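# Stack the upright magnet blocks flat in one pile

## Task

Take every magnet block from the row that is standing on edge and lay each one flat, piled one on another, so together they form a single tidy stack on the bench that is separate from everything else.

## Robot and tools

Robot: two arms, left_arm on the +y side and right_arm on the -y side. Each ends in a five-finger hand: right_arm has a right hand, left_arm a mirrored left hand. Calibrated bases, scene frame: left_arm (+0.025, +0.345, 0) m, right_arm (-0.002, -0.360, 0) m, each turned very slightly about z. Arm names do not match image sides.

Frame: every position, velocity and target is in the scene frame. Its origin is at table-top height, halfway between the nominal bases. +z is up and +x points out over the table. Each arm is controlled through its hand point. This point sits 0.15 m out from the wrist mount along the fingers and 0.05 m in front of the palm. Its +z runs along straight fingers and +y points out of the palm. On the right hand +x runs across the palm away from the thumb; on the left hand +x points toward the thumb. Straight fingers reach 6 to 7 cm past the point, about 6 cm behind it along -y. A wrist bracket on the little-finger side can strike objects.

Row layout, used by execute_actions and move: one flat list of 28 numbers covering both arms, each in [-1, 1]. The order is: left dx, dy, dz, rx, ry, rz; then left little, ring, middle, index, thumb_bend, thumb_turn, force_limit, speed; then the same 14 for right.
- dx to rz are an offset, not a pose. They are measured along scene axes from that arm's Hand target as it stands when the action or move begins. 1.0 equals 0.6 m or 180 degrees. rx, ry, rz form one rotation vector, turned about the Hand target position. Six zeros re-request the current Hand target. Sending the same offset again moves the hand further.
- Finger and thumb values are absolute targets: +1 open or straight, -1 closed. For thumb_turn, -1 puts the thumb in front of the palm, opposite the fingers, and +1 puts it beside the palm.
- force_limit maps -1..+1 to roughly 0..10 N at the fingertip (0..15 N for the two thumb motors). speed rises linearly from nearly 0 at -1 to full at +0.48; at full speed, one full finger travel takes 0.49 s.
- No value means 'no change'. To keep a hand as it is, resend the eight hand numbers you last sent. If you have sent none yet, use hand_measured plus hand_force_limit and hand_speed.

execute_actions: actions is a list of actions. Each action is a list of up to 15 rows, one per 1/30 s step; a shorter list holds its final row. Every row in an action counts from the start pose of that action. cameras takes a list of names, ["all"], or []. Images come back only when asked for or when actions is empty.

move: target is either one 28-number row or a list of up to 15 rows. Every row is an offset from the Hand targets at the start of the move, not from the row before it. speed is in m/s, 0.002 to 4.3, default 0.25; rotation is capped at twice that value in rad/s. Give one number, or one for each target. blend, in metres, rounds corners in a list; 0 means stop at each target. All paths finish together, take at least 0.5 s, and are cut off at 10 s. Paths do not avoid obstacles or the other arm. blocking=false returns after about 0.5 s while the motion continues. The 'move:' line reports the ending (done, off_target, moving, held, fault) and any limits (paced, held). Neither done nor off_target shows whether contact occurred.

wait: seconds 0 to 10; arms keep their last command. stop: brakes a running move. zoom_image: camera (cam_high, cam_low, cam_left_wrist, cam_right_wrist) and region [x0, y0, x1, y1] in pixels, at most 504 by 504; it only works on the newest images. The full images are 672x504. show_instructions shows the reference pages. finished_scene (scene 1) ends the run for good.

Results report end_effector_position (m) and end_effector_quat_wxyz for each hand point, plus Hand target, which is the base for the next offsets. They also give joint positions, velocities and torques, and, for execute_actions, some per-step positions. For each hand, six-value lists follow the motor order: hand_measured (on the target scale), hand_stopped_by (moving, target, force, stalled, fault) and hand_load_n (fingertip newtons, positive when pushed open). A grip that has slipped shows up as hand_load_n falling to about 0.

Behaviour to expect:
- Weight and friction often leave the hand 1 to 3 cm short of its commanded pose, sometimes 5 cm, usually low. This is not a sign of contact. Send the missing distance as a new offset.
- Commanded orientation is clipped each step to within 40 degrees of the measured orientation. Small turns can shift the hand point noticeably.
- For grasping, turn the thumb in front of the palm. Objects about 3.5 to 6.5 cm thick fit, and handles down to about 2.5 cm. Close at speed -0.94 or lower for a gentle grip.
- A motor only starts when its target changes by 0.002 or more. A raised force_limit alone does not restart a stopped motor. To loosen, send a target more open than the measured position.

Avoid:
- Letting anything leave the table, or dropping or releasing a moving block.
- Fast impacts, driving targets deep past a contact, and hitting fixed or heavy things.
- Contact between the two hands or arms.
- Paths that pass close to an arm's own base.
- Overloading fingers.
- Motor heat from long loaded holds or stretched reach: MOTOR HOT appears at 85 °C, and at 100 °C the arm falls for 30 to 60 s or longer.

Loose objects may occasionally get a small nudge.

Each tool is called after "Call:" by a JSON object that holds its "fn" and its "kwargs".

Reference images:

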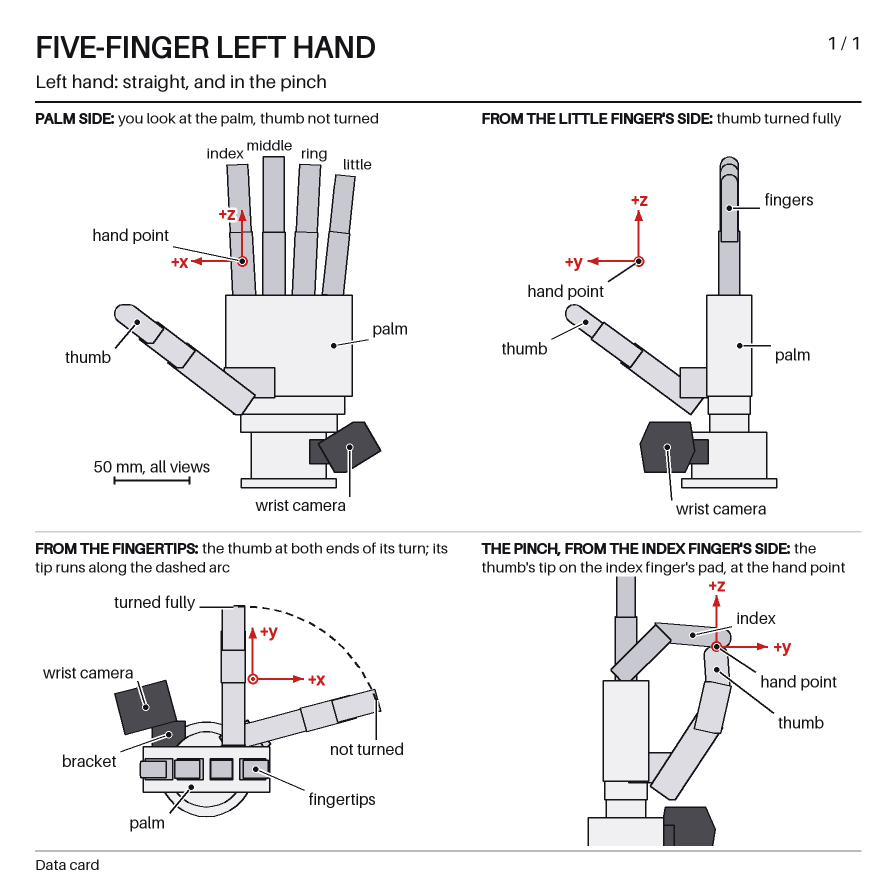

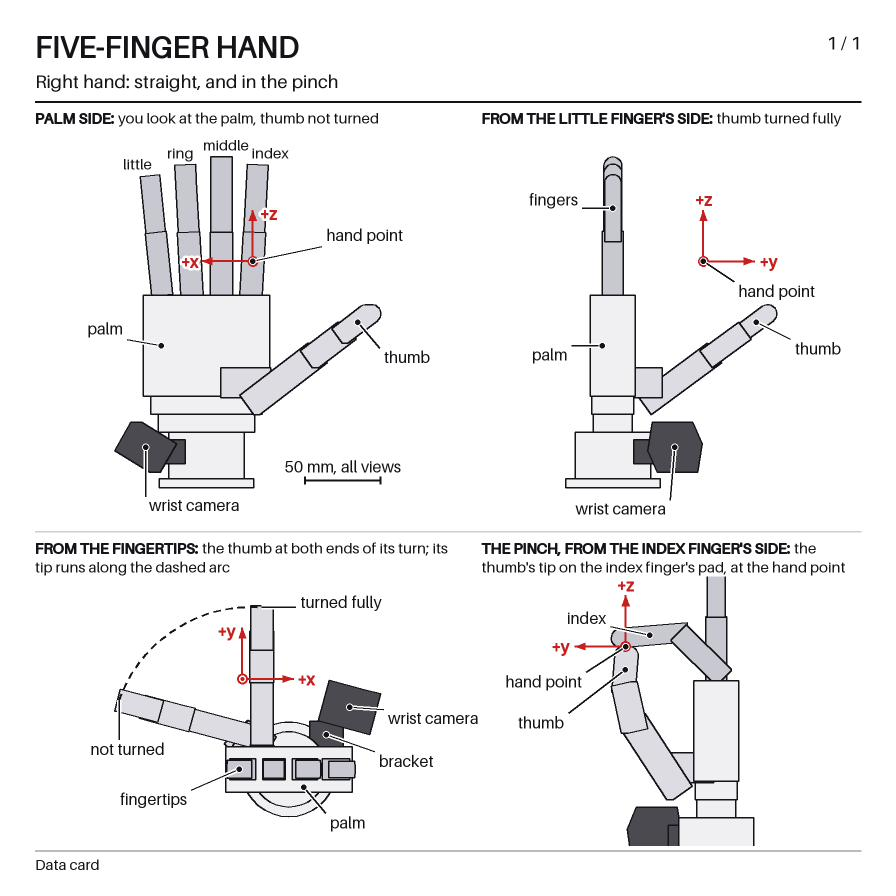

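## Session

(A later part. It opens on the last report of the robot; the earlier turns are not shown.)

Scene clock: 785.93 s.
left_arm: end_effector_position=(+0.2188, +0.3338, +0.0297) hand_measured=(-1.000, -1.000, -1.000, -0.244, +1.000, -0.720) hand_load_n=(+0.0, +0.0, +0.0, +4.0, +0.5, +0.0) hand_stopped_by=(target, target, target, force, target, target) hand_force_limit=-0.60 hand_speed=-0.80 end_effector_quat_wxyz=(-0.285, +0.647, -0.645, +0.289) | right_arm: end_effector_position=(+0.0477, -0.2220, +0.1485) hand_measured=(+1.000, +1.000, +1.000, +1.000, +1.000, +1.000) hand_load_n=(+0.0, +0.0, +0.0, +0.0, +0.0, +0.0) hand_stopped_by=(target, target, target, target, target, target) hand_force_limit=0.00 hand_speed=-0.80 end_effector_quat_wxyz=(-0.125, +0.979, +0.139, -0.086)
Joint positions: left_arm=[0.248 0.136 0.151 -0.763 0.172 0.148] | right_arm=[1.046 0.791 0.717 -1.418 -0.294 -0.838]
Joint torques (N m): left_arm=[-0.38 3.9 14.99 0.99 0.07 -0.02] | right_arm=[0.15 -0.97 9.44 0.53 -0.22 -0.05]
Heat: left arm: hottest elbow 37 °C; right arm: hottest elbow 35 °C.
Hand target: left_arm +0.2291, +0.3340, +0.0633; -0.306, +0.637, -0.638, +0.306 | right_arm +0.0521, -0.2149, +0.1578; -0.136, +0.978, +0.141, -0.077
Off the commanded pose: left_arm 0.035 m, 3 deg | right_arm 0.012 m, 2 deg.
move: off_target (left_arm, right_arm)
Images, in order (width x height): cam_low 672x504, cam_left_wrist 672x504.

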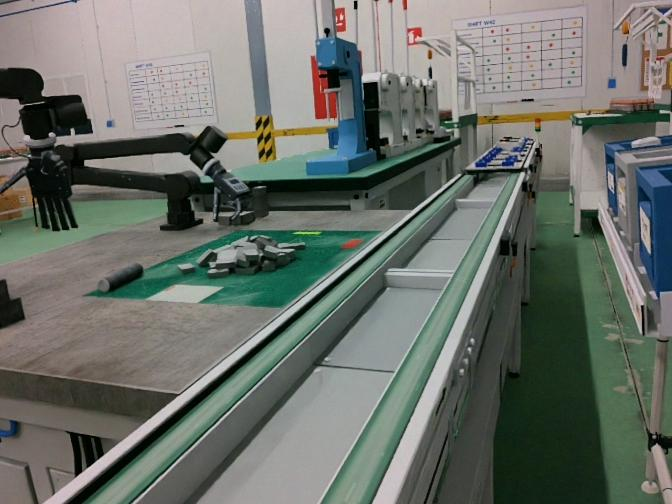

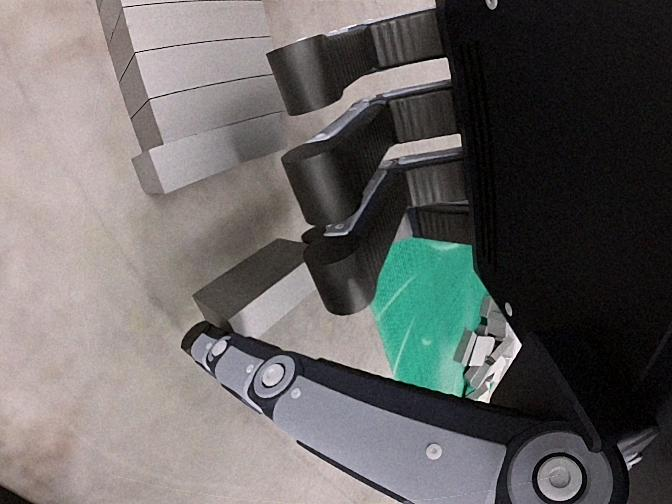

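Call:
{"fn": "move", "kwargs": {"target": [[0,0,0.07,0,0,0,-1,-1,-1,-0.5,1,-0.72,-0.6,-0.8,0,0,0,0,0,0,1,1,1,1,1,1,0,-0.8]], "speed": 0.08, "cameras": ["cam_high","cam_low","cam_left_wrist"]}}

Call:
{"fn": "zoom_image", "kwargs": {"camera": "cam_low", "region": [190, 150, 280, 240]}}

Scene clock: 812.37 s.
left_arm: end_effector_position=(+0.2222, +0.3338, +0.0744) hand_measured=(-1.000, -1.000, -1.000, -0.244, +1.000, -0.720) hand_load_n=(+0.0, +0.0, +0.0, +4.0, +0.5, +0.0) hand_stopped_by=(target, target, target, force, target, target) hand_force_limit=-0.60 hand_speed=-0.80 end_effector_quat_wxyz=(-0.290, +0.645, -0.644, +0.293) | right_arm: end_effector_position=(+0.0477, -0.2220, +0.1485) hand_measured=(+1.000, +1.000, +1.000, +1.000, +1.000, +1.000) hand_load_n=(+0.0, +0.0, +0.0, +0.0, +0.0, +0.0) hand_stopped_by=(target, target, target, target, target, target) hand_force_limit=0.00 hand_speed=-0.80 end_effector_quat_wxyz=(-0.125, +0.979, +0.139, -0.086)
Joint positions: left_arm=[0.241 0.155 0.263 -0.842 0.167 0.144] | right_arm=[1.046 0.791 0.717 -1.418 -0.294 -0.838]
Joint torques (N m): left_arm=[0.09 5.07 14.97 0.99 0.19 0.01] | right_arm=[0.21 -0.97 9.46 0.53 -0.22 -0.05]
Heat: left arm: hottest elbow 38 °C; right arm: hottest elbow 35 °C.
Hand target: left_arm +0.2291, +0.3340, +0.1054; -0.306, +0.637, -0.638, +0.306 | right_arm +0.0521, -0.2149, +0.1578; -0.136, +0.978, +0.141, -0.077
Off the commanded pose: left_arm 0.032 m, 3 deg | right_arm 0.012 m, 2 deg.
move: off_target (left_arm, right_arm)
Images, in order (width x height): cam_high 672x504, cam_low 672x504, cam_left_wrist 672x504.

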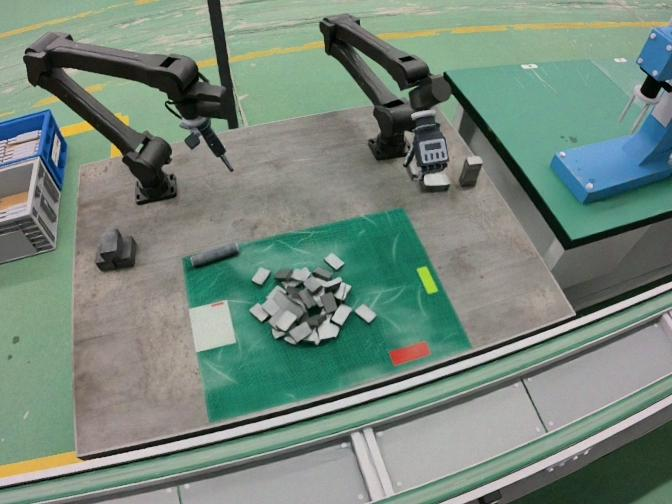

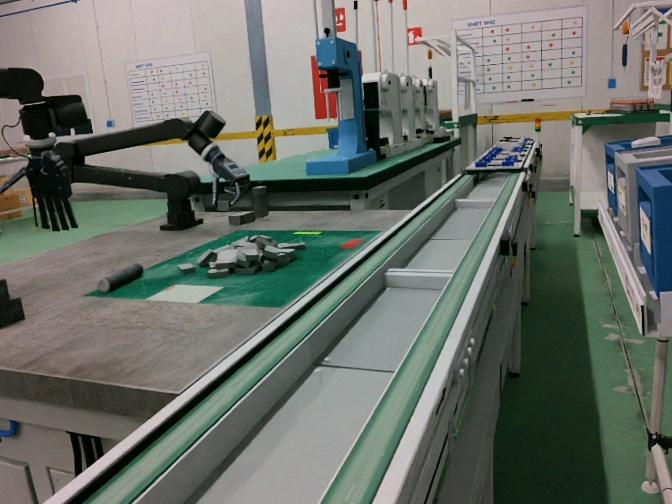

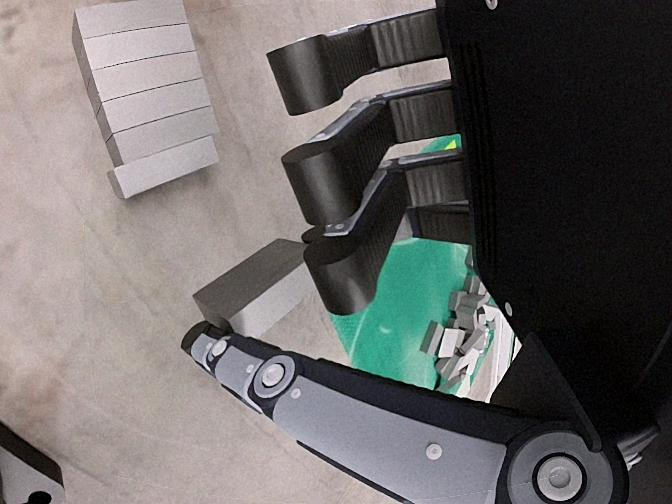

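Scaled by 5.600 from the camera's 672x504 image, which has a finer 960x720 frame.

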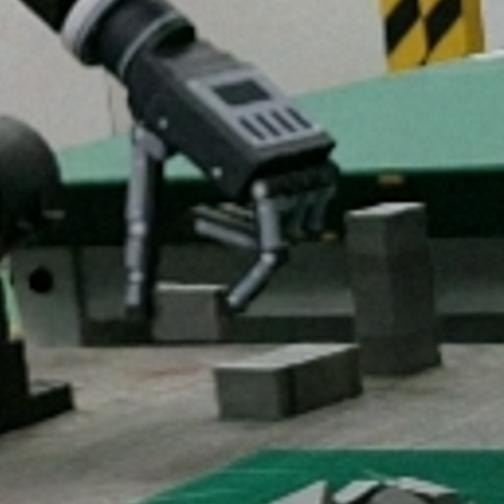

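Call:
{"fn": "move", "kwargs": {"target": [[0,0,0,0.222,0,0,-1,-1,-1,-0.5,1,-0.72,-0.6,-0.8,0,0,0,0,0,0,1,1,1,1,1,1,0,-0.8]], "speed": 0.15, "cameras": ["cam_high","cam_low","cam_left_wrist"]}}

Call:
{"fn": "zoom_image", "kwargs": {"camera": "cam_low", "region": [180, 130, 280, 240]}}

Call:
{"fn": "zoom_image", "kwargs": {"camera": "cam_high", "region": [360, 100, 460, 210]}}

Scene clock: 876.50 s.
left_arm: end_effector_position=(+0.2226, +0.3441, +0.0858) hand_measured=(-1.000, -1.000, -1.000, -0.244, +1.000, -0.720) hand_load_n=(+0.0, +0.0, +0.0, +0.0, +0.0, +0.0) hand_stopped_by=(target, target, target, force, target, target) hand_force_limit=-0.60 hand_speed=-0.80 end_effector_quat_wxyz=(+0.503, -0.490, +0.709, -0.055) | right_arm: end_effector_position=(+0.0477, -0.2220, +0.1485) hand_measured=(+1.000, +1.000, +1.000, +1.000, +1.000, +1.000) hand_load_n=(+0.0, +0.0, +0.0, +0.0, +0.0, +0.0) hand_stopped_by=(target, target, target, target, target, target) hand_force_limit=0.00 hand_speed=-0.80 end_effector_quat_wxyz=(-0.125, +0.979, +0.139, -0.086)
Joint positions: left_arm=[-0.776 0.472 0.31 -0.951 -0.996 -0.184] | right_arm=[1.046 0.791 0.717 -1.418 -0.294 -0.838]
Joint torques (N m): left_arm=[-0.44 4.31 13.35 0.17 -0.59 0.04] | right_arm=[0.09 -0.97 9.47 0.53 -0.22 -0.05]
Heat: left arm: hottest elbow 41 °C; right arm: hottest elbow 35 °C.
Hand target: left_arm +0.2291, +0.3341, +0.1054; +0.505, -0.494, +0.704, -0.070 | right_arm +0.0521, -0.2149, +0.1578; -0.136, +0.978, +0.141, -0.077
Off the commanded pose: left_arm 0.023 m, 2 deg | right_arm 0.012 m, 2 deg.
move: off_target (left_arm, right_arm)
Images, in order (width x height): cam_high 672x504, cam_low 672x504, cam_left_wrist 672x504.

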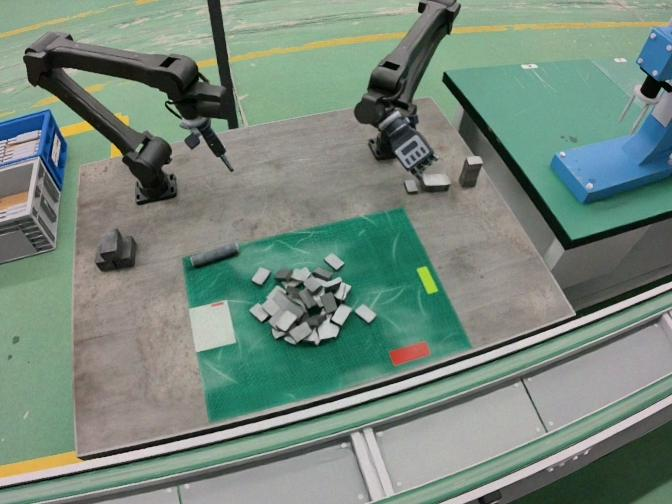

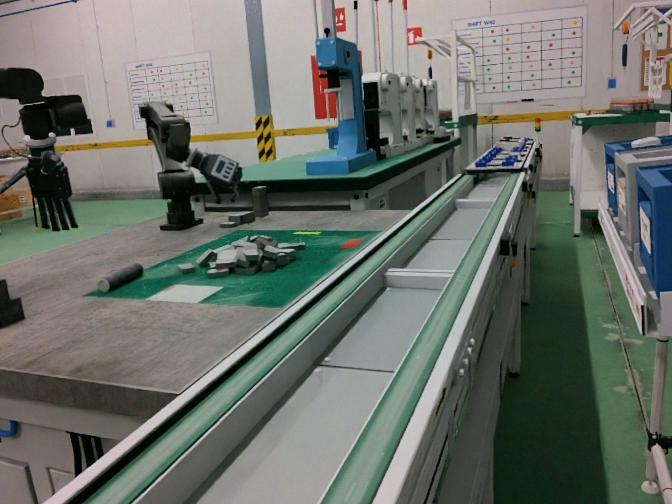

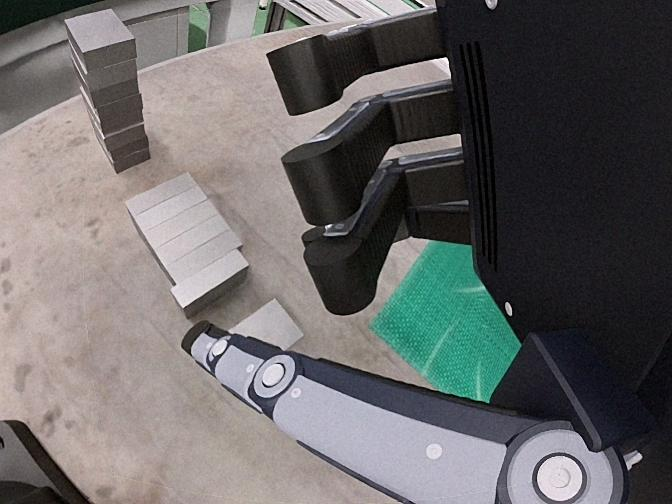

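Scaled by 4.582 from the camera's 672x504 image, which has a finer 960x720 frame.

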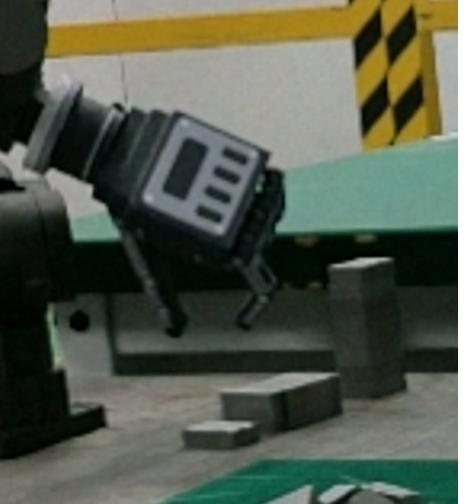

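Scaled by 4.582 from the camera's 672x504 image, which has a finer 960x720 frame.

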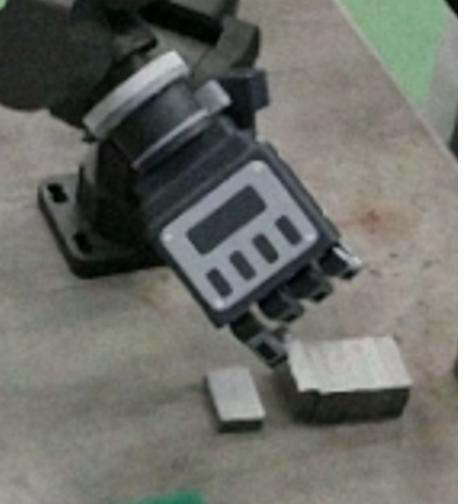

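Call:
{"fn": "move", "kwargs": {"target": [[0,-0.01,-0.04,-0.222,0,0,-1,-1,0.4,0.4,1,-1,-0.6,0,0,0,0,0,0,0,1,1,1,1,1,1,0,-0.8]], "speed": 0.2, "cameras": ["cam_high","cam_low","cam_left_wrist"]}}

Call:
{"fn": "zoom_image", "kwargs": {"camera": "cam_low", "region": [190, 150, 280, 240]}}

Call:
{"fn": "zoom_image", "kwargs": {"camera": "cam_high", "region": [390, 130, 470, 210]}}

Scene clock: 945.80 s.
left_arm: end_effector_position=(+0.2245, +0.3252, +0.0790) hand_measured=(-1.000, -1.000, +0.400, +0.400, +1.000, -1.000) hand_load_n=(+0.0, +0.0, +0.0, +0.0, +0.0, +0.0) hand_stopped_by=(target, target, target, target, target, target) hand_force_limit=-0.60 hand_speed=0.00 end_effector_quat_wxyz=(-0.297, +0.640, -0.640, +0.303) | right_arm: end_effector_position=(+0.0477, -0.2220, +0.1485) hand_measured=(+1.000, +1.000, +1.000, +1.000, +1.000, +1.000) hand_load_n=(+0.0, +0.0, +0.0, +0.0, +0.0, +0.0) hand_stopped_by=(target, target, target, target, target, target) hand_force_limit=0.00 hand_speed=-0.80 end_effector_quat_wxyz=(-0.125, +0.979, +0.139, -0.086)
Joint positions: left_arm=[0.164 0.123 0.261 -0.837 0.116 0.088] | right_arm=[1.046 0.791 0.717 -1.418 -0.294 -0.838]
Joint torques (N m): left_arm=[1.03 5.25 9.74 2.28 0.17 0.13] | right_arm=[0.09 -0.97 9.48 0.54 -0.22 -0.05]
Heat: left arm: hottest elbow 43 °C; right arm: hottest elbow 35 °C.
Hand target: left_arm +0.2291, +0.3280, +0.0814; -0.306, +0.637, -0.638, +0.306 | right_arm +0.0521, -0.2149, +0.1578; -0.136, +0.978, +0.141, -0.077
Off the commanded pose: left_arm 0.006 m, 1 deg | right_arm 0.012 m, 2 deg.
move: off_target (right_arm)
Images, in order (width x height): cam_high 672x504, cam_low 672x504, cam_left_wrist 672x504.

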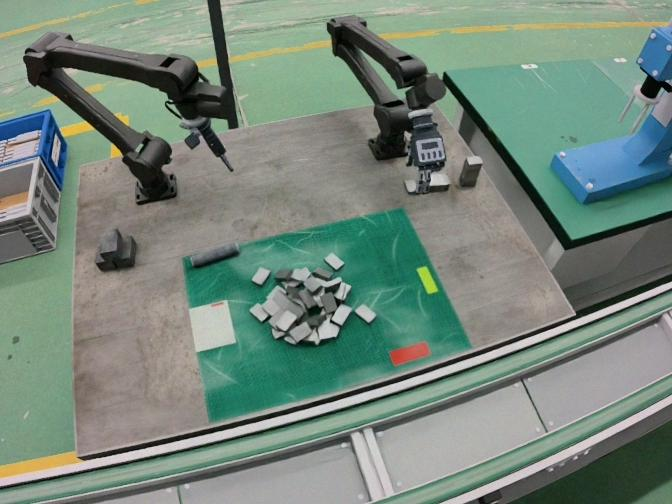

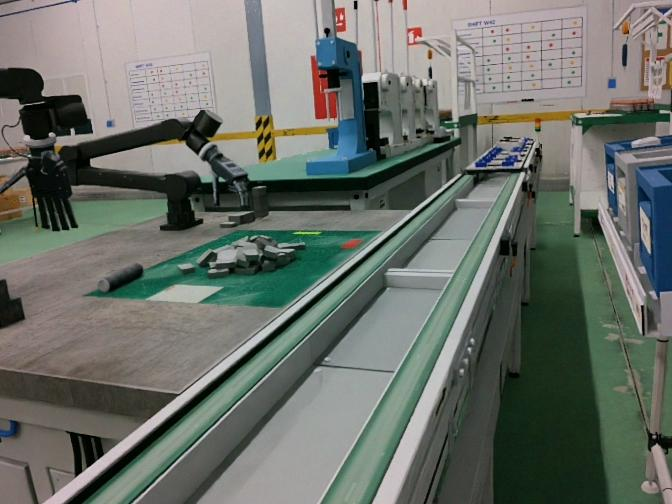

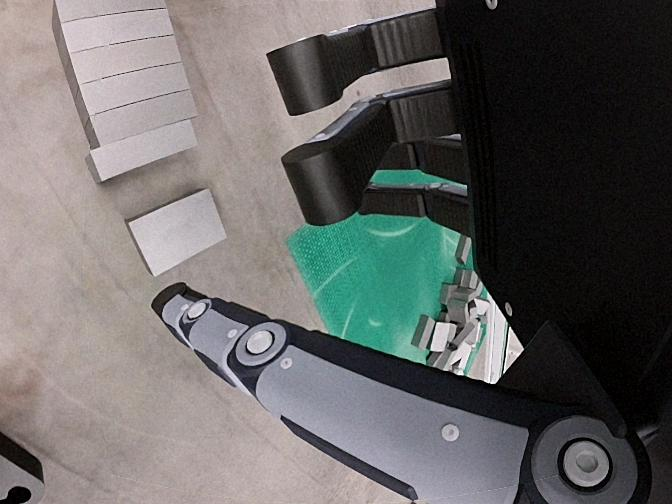

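Scaled by 5.600 from the camera's 672x504 image, which has a finer 960x720 frame.

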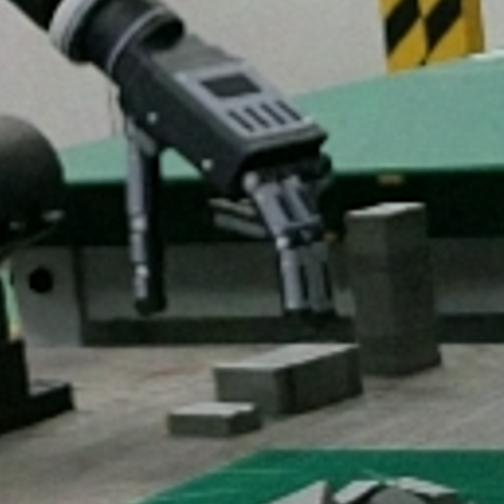

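Scaled by 6.300 from the camera's 672x504 image, which has a finer 960x720 frame.

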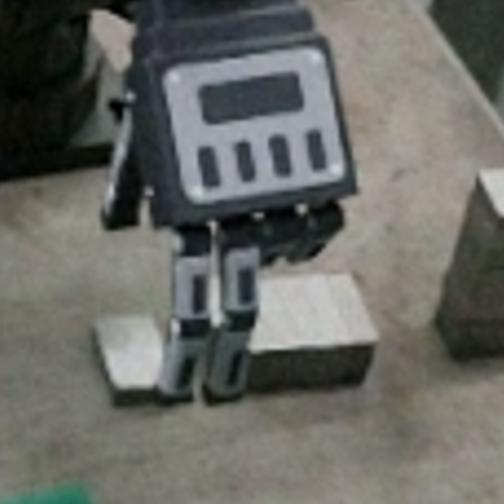

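Call:
{"fn": "move", "kwargs": {"target": [[0,0,-0.065,0,0,0,-1,-1,0.4,0.4,1,-1,-0.6,0,0,0,0,0,0,0,1,1,1,1,1,1,0,-0.8]], "speed": 0.1, "cameras": ["cam_high","cam_low","cam_left_wrist"]}}

Call:
{"fn": "zoom_image", "kwargs": {"camera": "cam_low", "region": [190, 150, 280, 240]}}

Call:
{"fn": "zoom_image", "kwargs": {"camera": "cam_high", "region": [390, 130, 470, 210]}}

Call:
{"fn": "zoom_image", "kwargs": {"camera": "cam_left_wrist", "region": [100, 150, 350, 400]}}

Scene clock: 977.47 s.
left_arm: end_effector_position=(+0.2234, +0.3254, +0.0382) hand_measured=(-1.000, -1.000, +0.400, +0.400, +1.000, -1.000) hand_load_n=(+0.5, +0.0, +0.0, +0.0, +0.0, +0.0) hand_stopped_by=(target, target, target, target, target, target) hand_force_limit=-0.60 hand_speed=0.00 end_effector_quat_wxyz=(-0.294, +0.642, -0.642, +0.300) | right_arm: end_effector_position=(+0.0477, -0.2220, +0.1485) hand_measured=(+1.000, +1.000, +1.000, +1.000, +1.000, +1.000) hand_load_n=(+0.0, +0.0, +0.0, +0.0, +0.0, +0.0) hand_stopped_by=(target, target, target, target, target, target) hand_force_limit=0.00 hand_speed=-0.80 end_effector_quat_wxyz=(-0.125, +0.979, +0.139, -0.086)
Joint positions: left_arm=[0.165 0.106 0.158 -0.761 0.117 0.089] | right_arm=[1.046 0.791 0.717 -1.418 -0.294 -0.838]
Joint torques (N m): left_arm=[0.97 4.37 9.84 2.29 0.17 0.15] | right_arm=[0.09 -0.97 9.47 0.54 -0.22 -0.06]
Heat: left arm: hottest elbow 41 °C; right arm: hottest elbow 35 °C.
Hand target: left_arm +0.2290, +0.3280, +0.0423; -0.306, +0.637, -0.638, +0.306 | right_arm +0.0521, -0.2149, +0.1578; -0.136, +0.978, +0.141, -0.077
Off the commanded pose: left_arm 0.008 m, 2 deg | right_arm 0.012 m, 2 deg.
move: off_target (right_arm)
Images, in order (width x height): cam_high 672x504, cam_low 672x504, cam_left_wrist 672x504.

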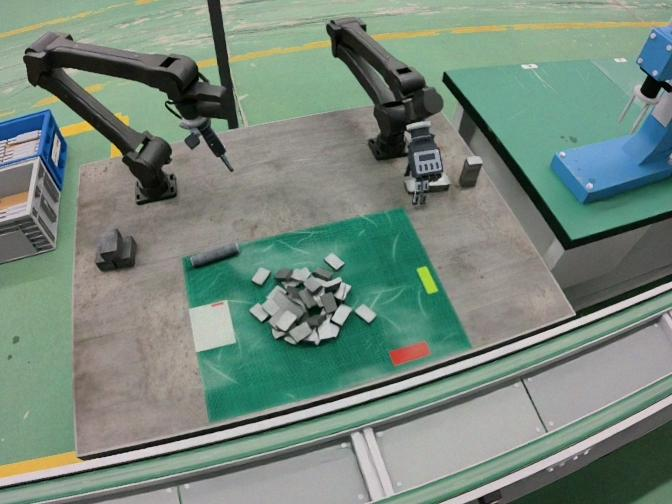

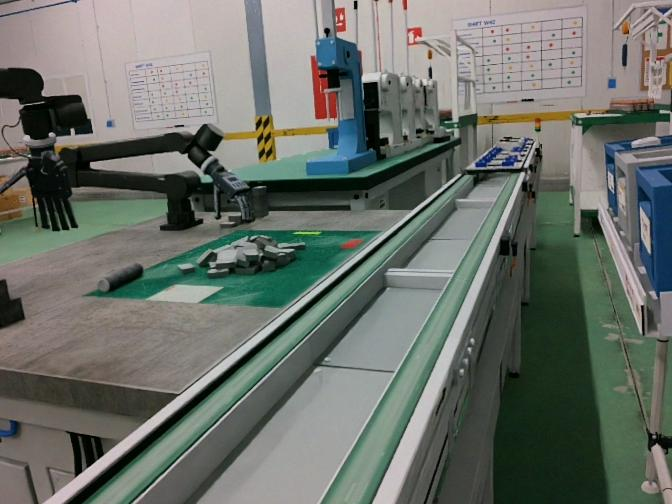

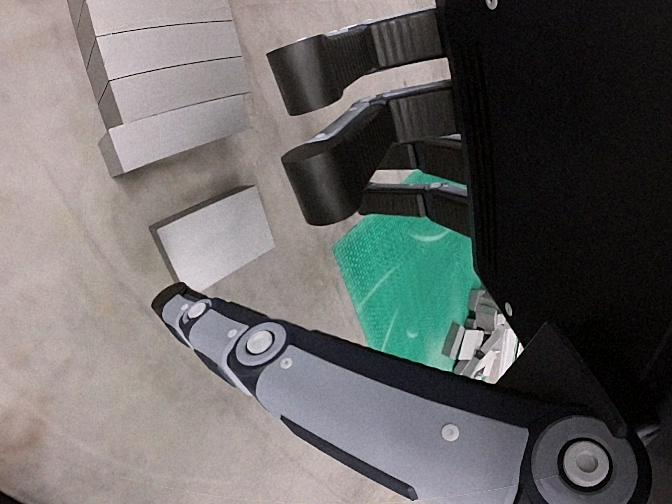

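Scaled by 5.600 from the camera's 672x504 image, which has a finer 960x720 frame.

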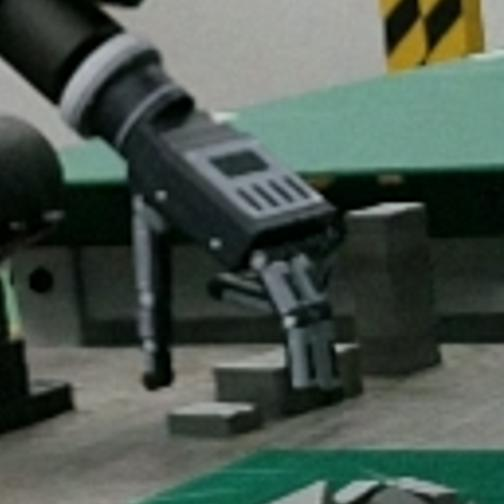

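Scaled by 6.300 from the camera's 672x504 image, which has a finer 960x720 frame.

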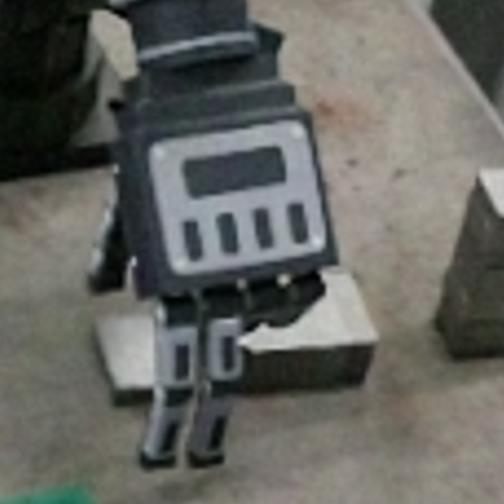

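Scaled by 2.016 from the camera's 672x504 image, which has a finer 960x720 frame.

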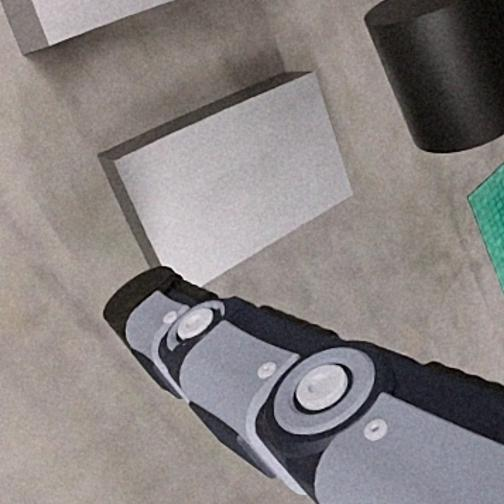

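Call:
{"fn": "move", "kwargs": {"target": [[-0.006,0.008,-0.035,0,0,0,-1,-1,0.4,0.4,1,-1,-0.6,0,0,0,0,0,0,0,1,1,1,1,1,1,0,-0.8]], "speed": 0.06, "cameras": ["cam_high","cam_low","cam_left_wrist"]}}

Call:
{"fn": "zoom_image", "kwargs": {"camera": "cam_low", "region": [190, 150, 280, 240]}}

Call:
{"fn": "zoom_image", "kwargs": {"camera": "cam_high", "region": [390, 130, 470, 210]}}

Call:
{"fn": "zoom_image", "kwargs": {"camera": "cam_left_wrist", "region": [100, 150, 350, 400]}}

Scene clock: 995.57 s.
left_arm: end_effector_position=(+0.2224, +0.3292, +0.0243) hand_measured=(-1.000, -1.000, +0.400, +0.400, +1.000, -1.000) hand_load_n=(+0.0, +0.0, -3.0, +0.0, +0.0, +0.0) hand_stopped_by=(target, target, target, target, target, target) hand_force_limit=-0.60 hand_speed=0.00 end_effector_quat_wxyz=(-0.297, +0.640, -0.639, +0.306) | right_arm: end_effector_position=(+0.0477, -0.2220, +0.1485) hand_measured=(+1.000, +1.000, +1.000, +1.000, +1.000, +1.000) hand_load_n=(+0.0, +0.0, +0.0, +0.0, +0.0, +0.0) hand_stopped_by=(target, target, target, target, target, target) hand_force_limit=0.00 hand_speed=-0.80 end_effector_quat_wxyz=(-0.125, +0.979, +0.139, -0.086)
Joint positions: left_arm=[0.223 0.077 0.115 -0.74 0.166 0.123] | right_arm=[1.046 0.791 0.717 -1.418 -0.294 -0.838]
Joint torques (N m): left_arm=[1.08 4.6 8.72 2.3 0.09 0.17] | right_arm=[0.21 -0.91 9.47 0.53 -0.22 -0.06]
Heat: left arm: hottest elbow 39 °C; right arm: hottest elbow 35 °C.
Hand target: left_arm +0.2255, +0.3328, +0.0215; -0.306, +0.637, -0.638, +0.306 | right_arm +0.0521, -0.2149, +0.1578; -0.136, +0.978, +0.141, -0.077
Off the commanded pose: left_arm 0.006 m, 1 deg | right_arm 0.012 m, 2 deg.
move: off_target (right_arm)
Images, in order (width x height): cam_high 672x504, cam_low 672x504, cam_left_wrist 672x504.

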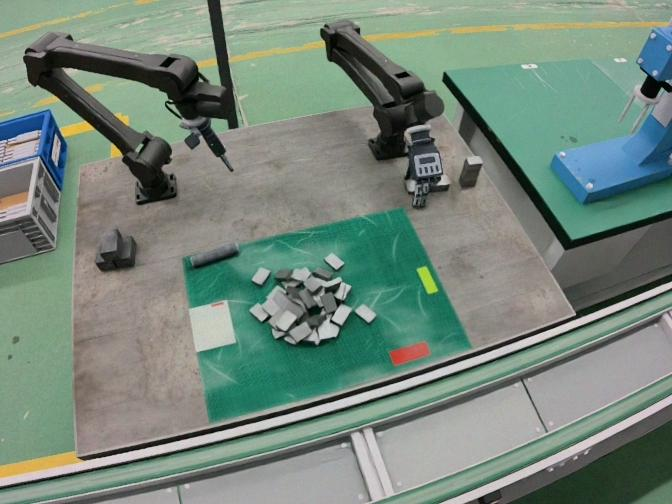

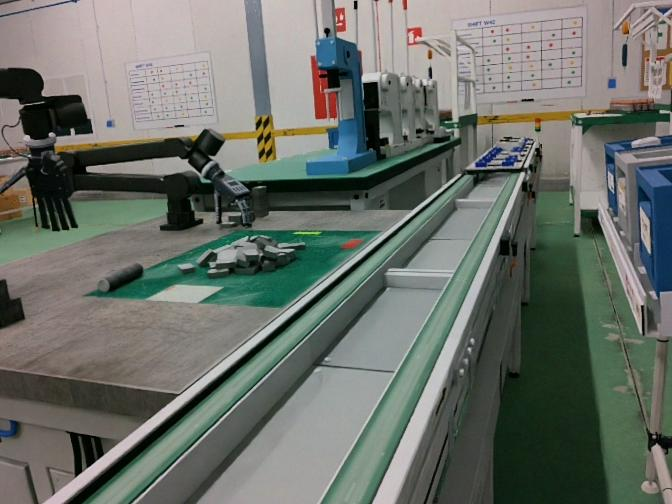

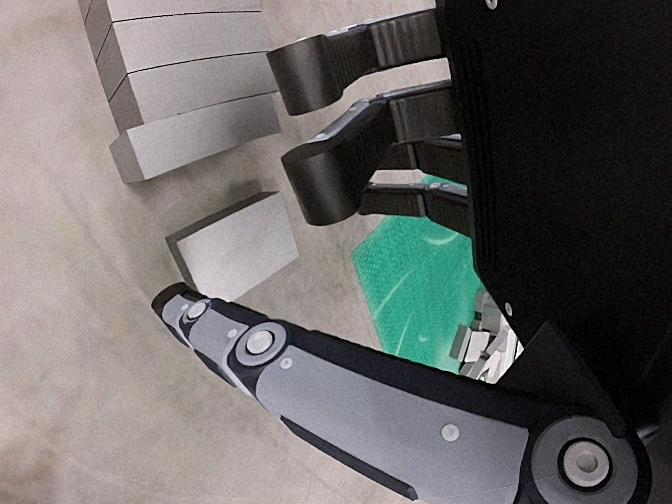

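Scaled by 5.600 from the camera's 672x504 image, which has a finer 960x720 frame.

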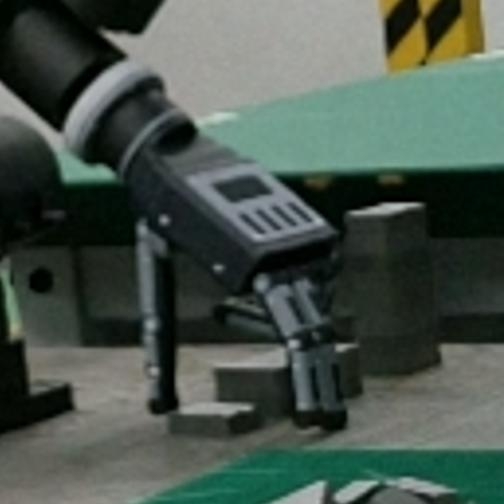

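Scaled by 6.300 from the camera's 672x504 image, which has a finer 960x720 frame.

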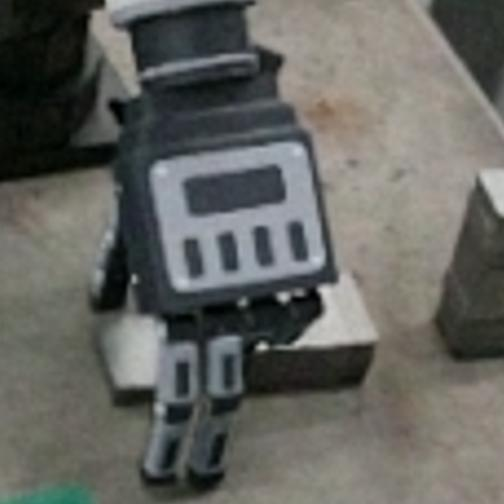

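Scaled by 2.016 from the camera's 672x504 image, which has a finer 960x720 frame.

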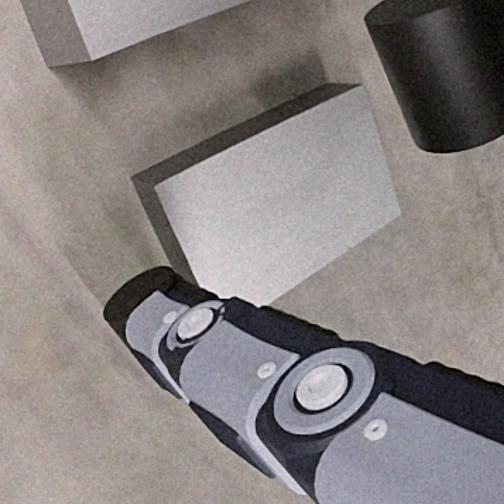

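Call:
{"fn": "move", "kwargs": {"target": [[0.0,0.0,0.01,0,0,-0.033,-1,-1,0.4,0.4,1,-1,-0.6,0,0,0,0,0,0,0,1,1,1,1,1,1,0,-0.8]], "speed": 0.06, "cameras": ["cam_high","cam_left_wrist"]}}

Call:
{"fn": "zoom_image", "kwargs": {"camera": "cam_high", "region": [390, 130, 470, 210]}}

Call:
{"fn": "zoom_image", "kwargs": {"camera": "cam_left_wrist", "region": [100, 150, 350, 400]}}

Scene clock: 1025.43 s.
left_arm: end_effector_position=(+0.2218, +0.3300, +0.0228) hand_measured=(-1.000, -1.000, +0.400, +0.400, +1.000, -1.000) hand_load_n=(+0.0, +0.0, -7.0, +0.0, +0.0, +0.0) hand_stopped_by=(target, target, target, target, target, target) hand_force_limit=-0.60 hand_speed=0.00 end_effector_quat_wxyz=(-0.286, +0.606, -0.669, +0.322) | right_arm: end_effector_position=(+0.0477, -0.2220, +0.1485) hand_measured=(+1.000, +1.000, +1.000, +1.000, +1.000, +1.000) hand_load_n=(+0.0, +0.0, +0.0, +0.0, +0.0, -0.5) hand_stopped_by=(target, target, target, target, target, target) hand_force_limit=0.00 hand_speed=-0.80 end_effector_quat_wxyz=(-0.125, +0.979, +0.139, -0.086)
Joint positions: left_arm=[0.339 0.124 0.113 -0.715 0.328 0.268] | right_arm=[1.046 0.791 0.717 -1.418 -0.294 -0.838]
Joint torques (N m): left_arm=[0.91 7 10.85 2.09 0.27 0.15] | right_arm=[0.09 -0.97 9.48 0.54 -0.22 -0.05]
Heat: left arm: hottest elbow 39 °C; right arm: hottest elbow 35 °C.
Hand target: left_arm +0.2254, +0.3328, +0.0273; +0.290, -0.603, +0.670, -0.322 | right_arm +0.0521, -0.2149, +0.1578; -0.136, +0.978, +0.141, -0.077
Off the commanded pose: left_arm 0.007 m, 1 deg | right_arm 0.012 m, 2 deg.
move: off_target (right_arm)
Images, in order (width x height): cam_high 672x504, cam_left_wrist 672x504.

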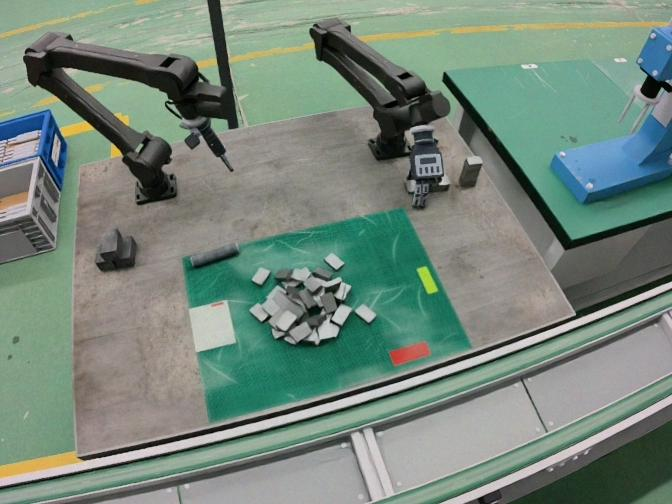

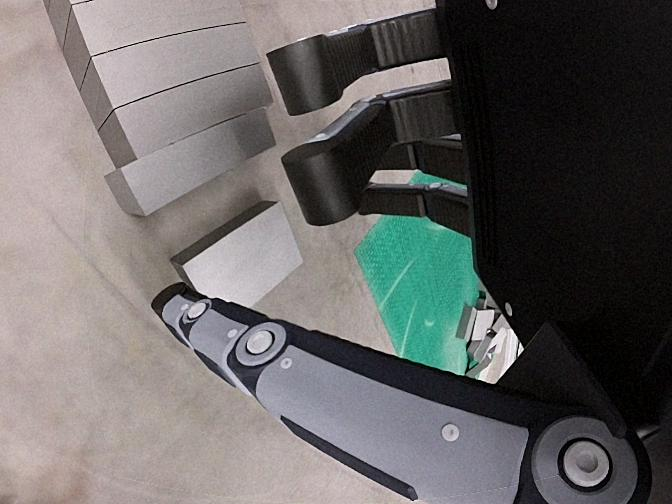

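Scaled by 6.300 from the camera's 672x504 image, which has a finer 960x720 frame.

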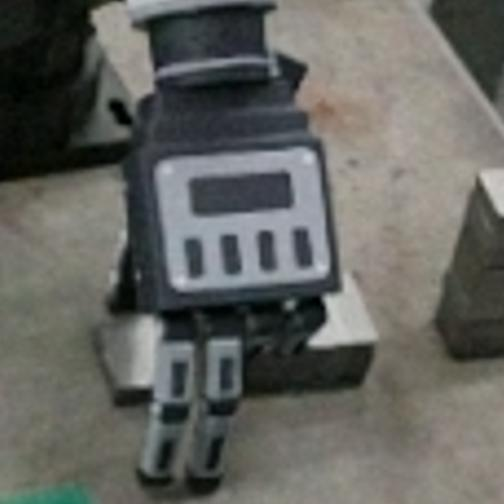

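Scaled by 2.016 from the camera's 672x504 image, which has a finer 960x720 frame.

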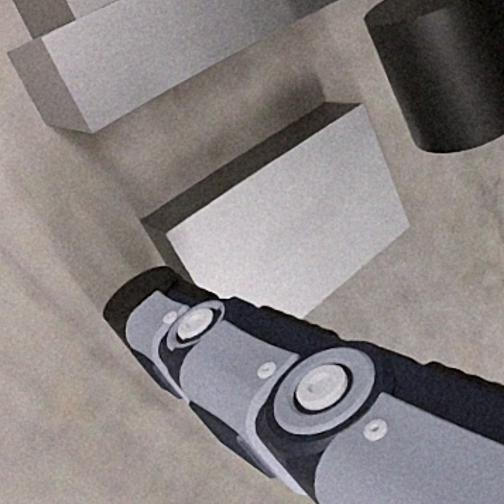

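Call:
{"fn": "move", "kwargs": {"target": [[0.0,-0.011,0.03,0,-0.017,0,-1,-1,0.4,0.4,1,-1,-0.6,0,0,0,0,0,0,0,1,1,1,1,1,1,0,-0.8]], "speed": 0.08, "cameras": []}}

Scene clock: 1051.60 s.
left_arm: end_effector_position=(+0.2225, +0.3273, +0.0296) hand_measured=(-1.000, -1.000, +0.400, +0.400, +1.000, -1.000) hand_load_n=(+0.0, +0.0, +0.0, +0.0, +0.0, +0.0) hand_stopped_by=(target, target, target, target, target, target) hand_force_limit=-0.60 hand_speed=0.00 end_effector_quat_wxyz=(-0.299, +0.600, -0.664, +0.331) | right_arm: end_effector_position=(+0.0477, -0.2220, +0.1485) hand_measured=(+1.000, +1.000, +1.000, +1.000, +1.000, +1.000) hand_load_n=(+0.0, +0.0, +0.0, +0.0, +0.0, -0.5) hand_stopped_by=(target, target, target, target, target, target) hand_force_limit=0.00 hand_speed=-0.80 end_effector_quat_wxyz=(-0.125, +0.979, +0.139, -0.086)
Joint positions: left_arm=[0.316 0.052 0.114 -0.747 0.313 0.248] | right_arm=[1.046 0.791 0.717 -1.418 -0.294 -0.838]
Joint torques (N m): left_arm=[-0.44 4.42 12.42 0.92 0.1 0] | right_arm=[0.15 -0.97 9.48 0.53 -0.22 -0.06]
Heat: left arm: hottest elbow 39 °C; right arm: hottest elbow 35 °C.
Hand target: left_arm +0.2255, +0.3262, +0.0454; +0.308, -0.594, +0.662, -0.338 | right_arm +0.0521, -0.2149, +0.1578; -0.136, +0.978, +0.141, -0.077
Off the commanded pose: left_arm 0.016 m, 1 deg | right_arm 0.012 m, 2 deg.
move: off_target (left_arm, right_arm)
No camera images: "cameras" was empty.

Call:
{"fn": "move", "kwargs": {"target": [[0.0,-0.004,-0.033,0,0,0,-1,-1,0.4,0.4,1,-1,-0.6,0,0,0,0,0,0,0,1,1,1,1,1,1,0,-0.8]], "speed": 0.06, "cameras": ["cam_high","cam_low","cam_left_wrist"]}}

Call:
{"fn": "zoom_image", "kwargs": {"camera": "cam_high", "region": [390, 130, 470, 210]}}

Call:
{"fn": "zoom_image", "kwargs": {"camera": "cam_left_wrist", "region": [100, 150, 350, 400]}}

Call:
{"fn": "zoom_image", "kwargs": {"camera": "cam_low", "region": [190, 150, 280, 240]}}

Scene clock: 1062.23 s.
left_arm: end_effector_position=(+0.2214, +0.3250, +0.0224) hand_measured=(-1.000, -1.000, +0.400, +0.400, +1.000, -1.000) hand_load_n=(+0.5, +0.0, +0.0, +0.0, +0.0, +0.0) hand_stopped_by=(target, target, target, target, target, target) hand_force_limit=-0.60 hand_speed=0.00 end_effector_quat_wxyz=(-0.300, +0.599, -0.664, +0.331) | right_arm: end_effector_position=(+0.0477, -0.2220, +0.1485) hand_measured=(+1.000, +1.000, +1.000, +1.000, +1.000, +1.000) hand_load_n=(+0.0, +0.0, +0.0, +0.0, +0.0, +0.0) hand_stopped_by=(target, target, target, target, target, target) hand_force_limit=0.00 hand_speed=-0.80 end_effector_quat_wxyz=(-0.125, +0.979, +0.139, -0.086)
Joint positions: left_arm=[0.291 0.024 0.093 -0.747 0.293 0.232] | right_arm=[1.046 0.791 0.717 -1.418 -0.294 -0.838]
Joint torques (N m): left_arm=[-0.56 4.42 9.73 2.03 0.09 0.01] | right_arm=[0.15 -0.91 9.46 0.53 -0.22 -0.06]
Heat: left arm: hottest elbow 40 °C; right arm: hottest elbow 35 °C.
Hand target: left_arm +0.2255, +0.3239, +0.0256; +0.308, -0.594, +0.662, -0.338 | right_arm +0.0521, -0.2149, +0.1578; -0.136, +0.978, +0.141, -0.077
Off the commanded pose: left_arm 0.005 m, 1 deg | right_arm 0.012 m, 2 deg.
move: off_target (right_arm)
Images, in order (width x height): cam_high 672x504, cam_low 672x504, cam_left_wrist 672x504.

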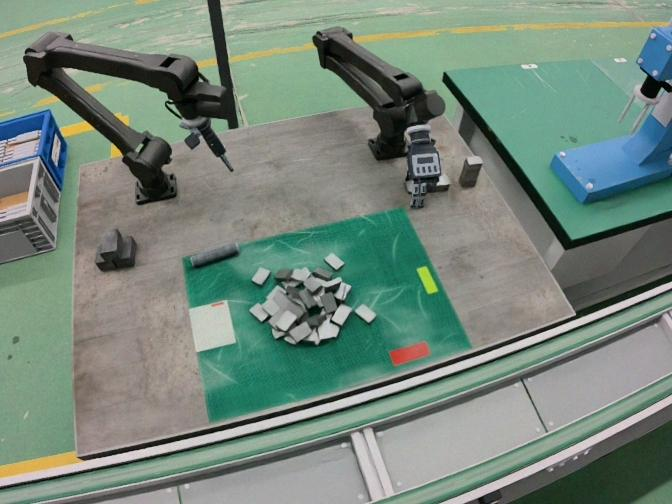

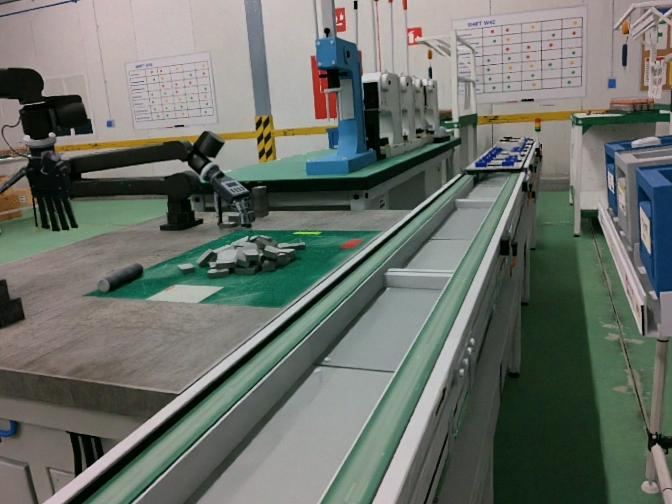

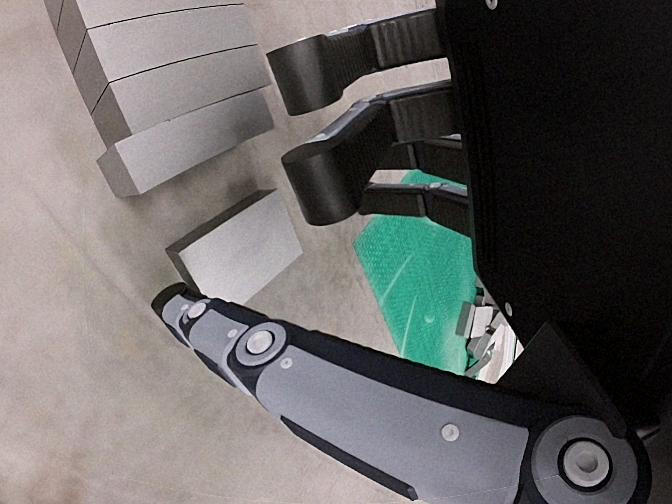

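Scaled by 6.300 from the camera's 672x504 image, which has a finer 960x720 frame.

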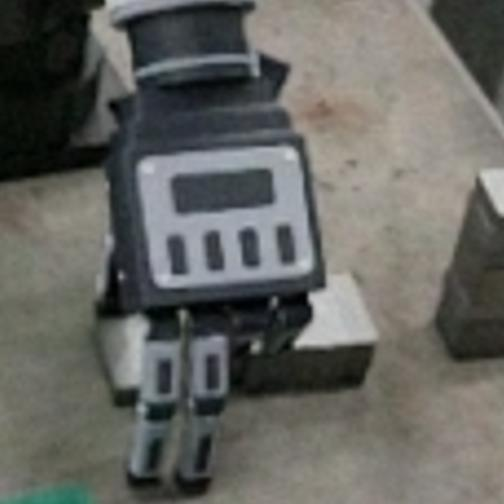

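Scaled by 2.016 from the camera's 672x504 image, which has a finer 960x720 frame.

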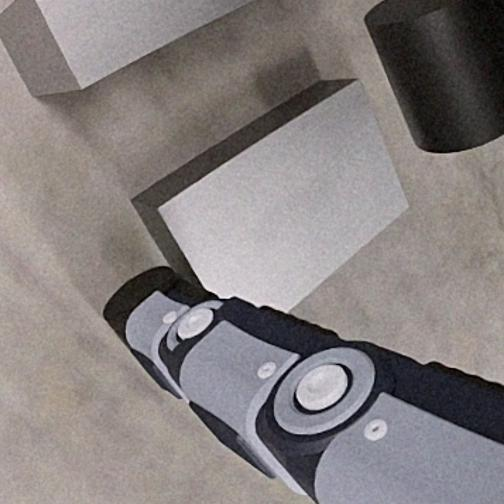

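Scaled by 5.600 from the camera's 672x504 image, which has a finer 960x720 frame.

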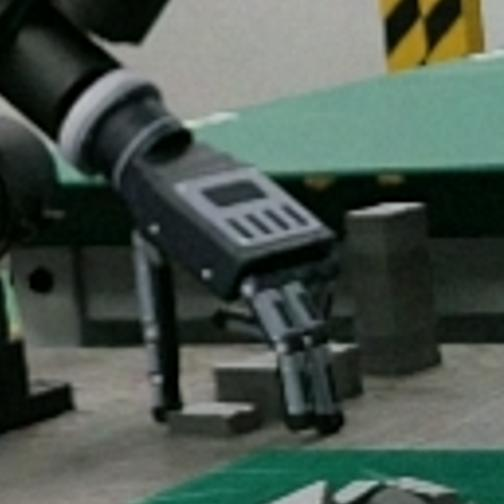

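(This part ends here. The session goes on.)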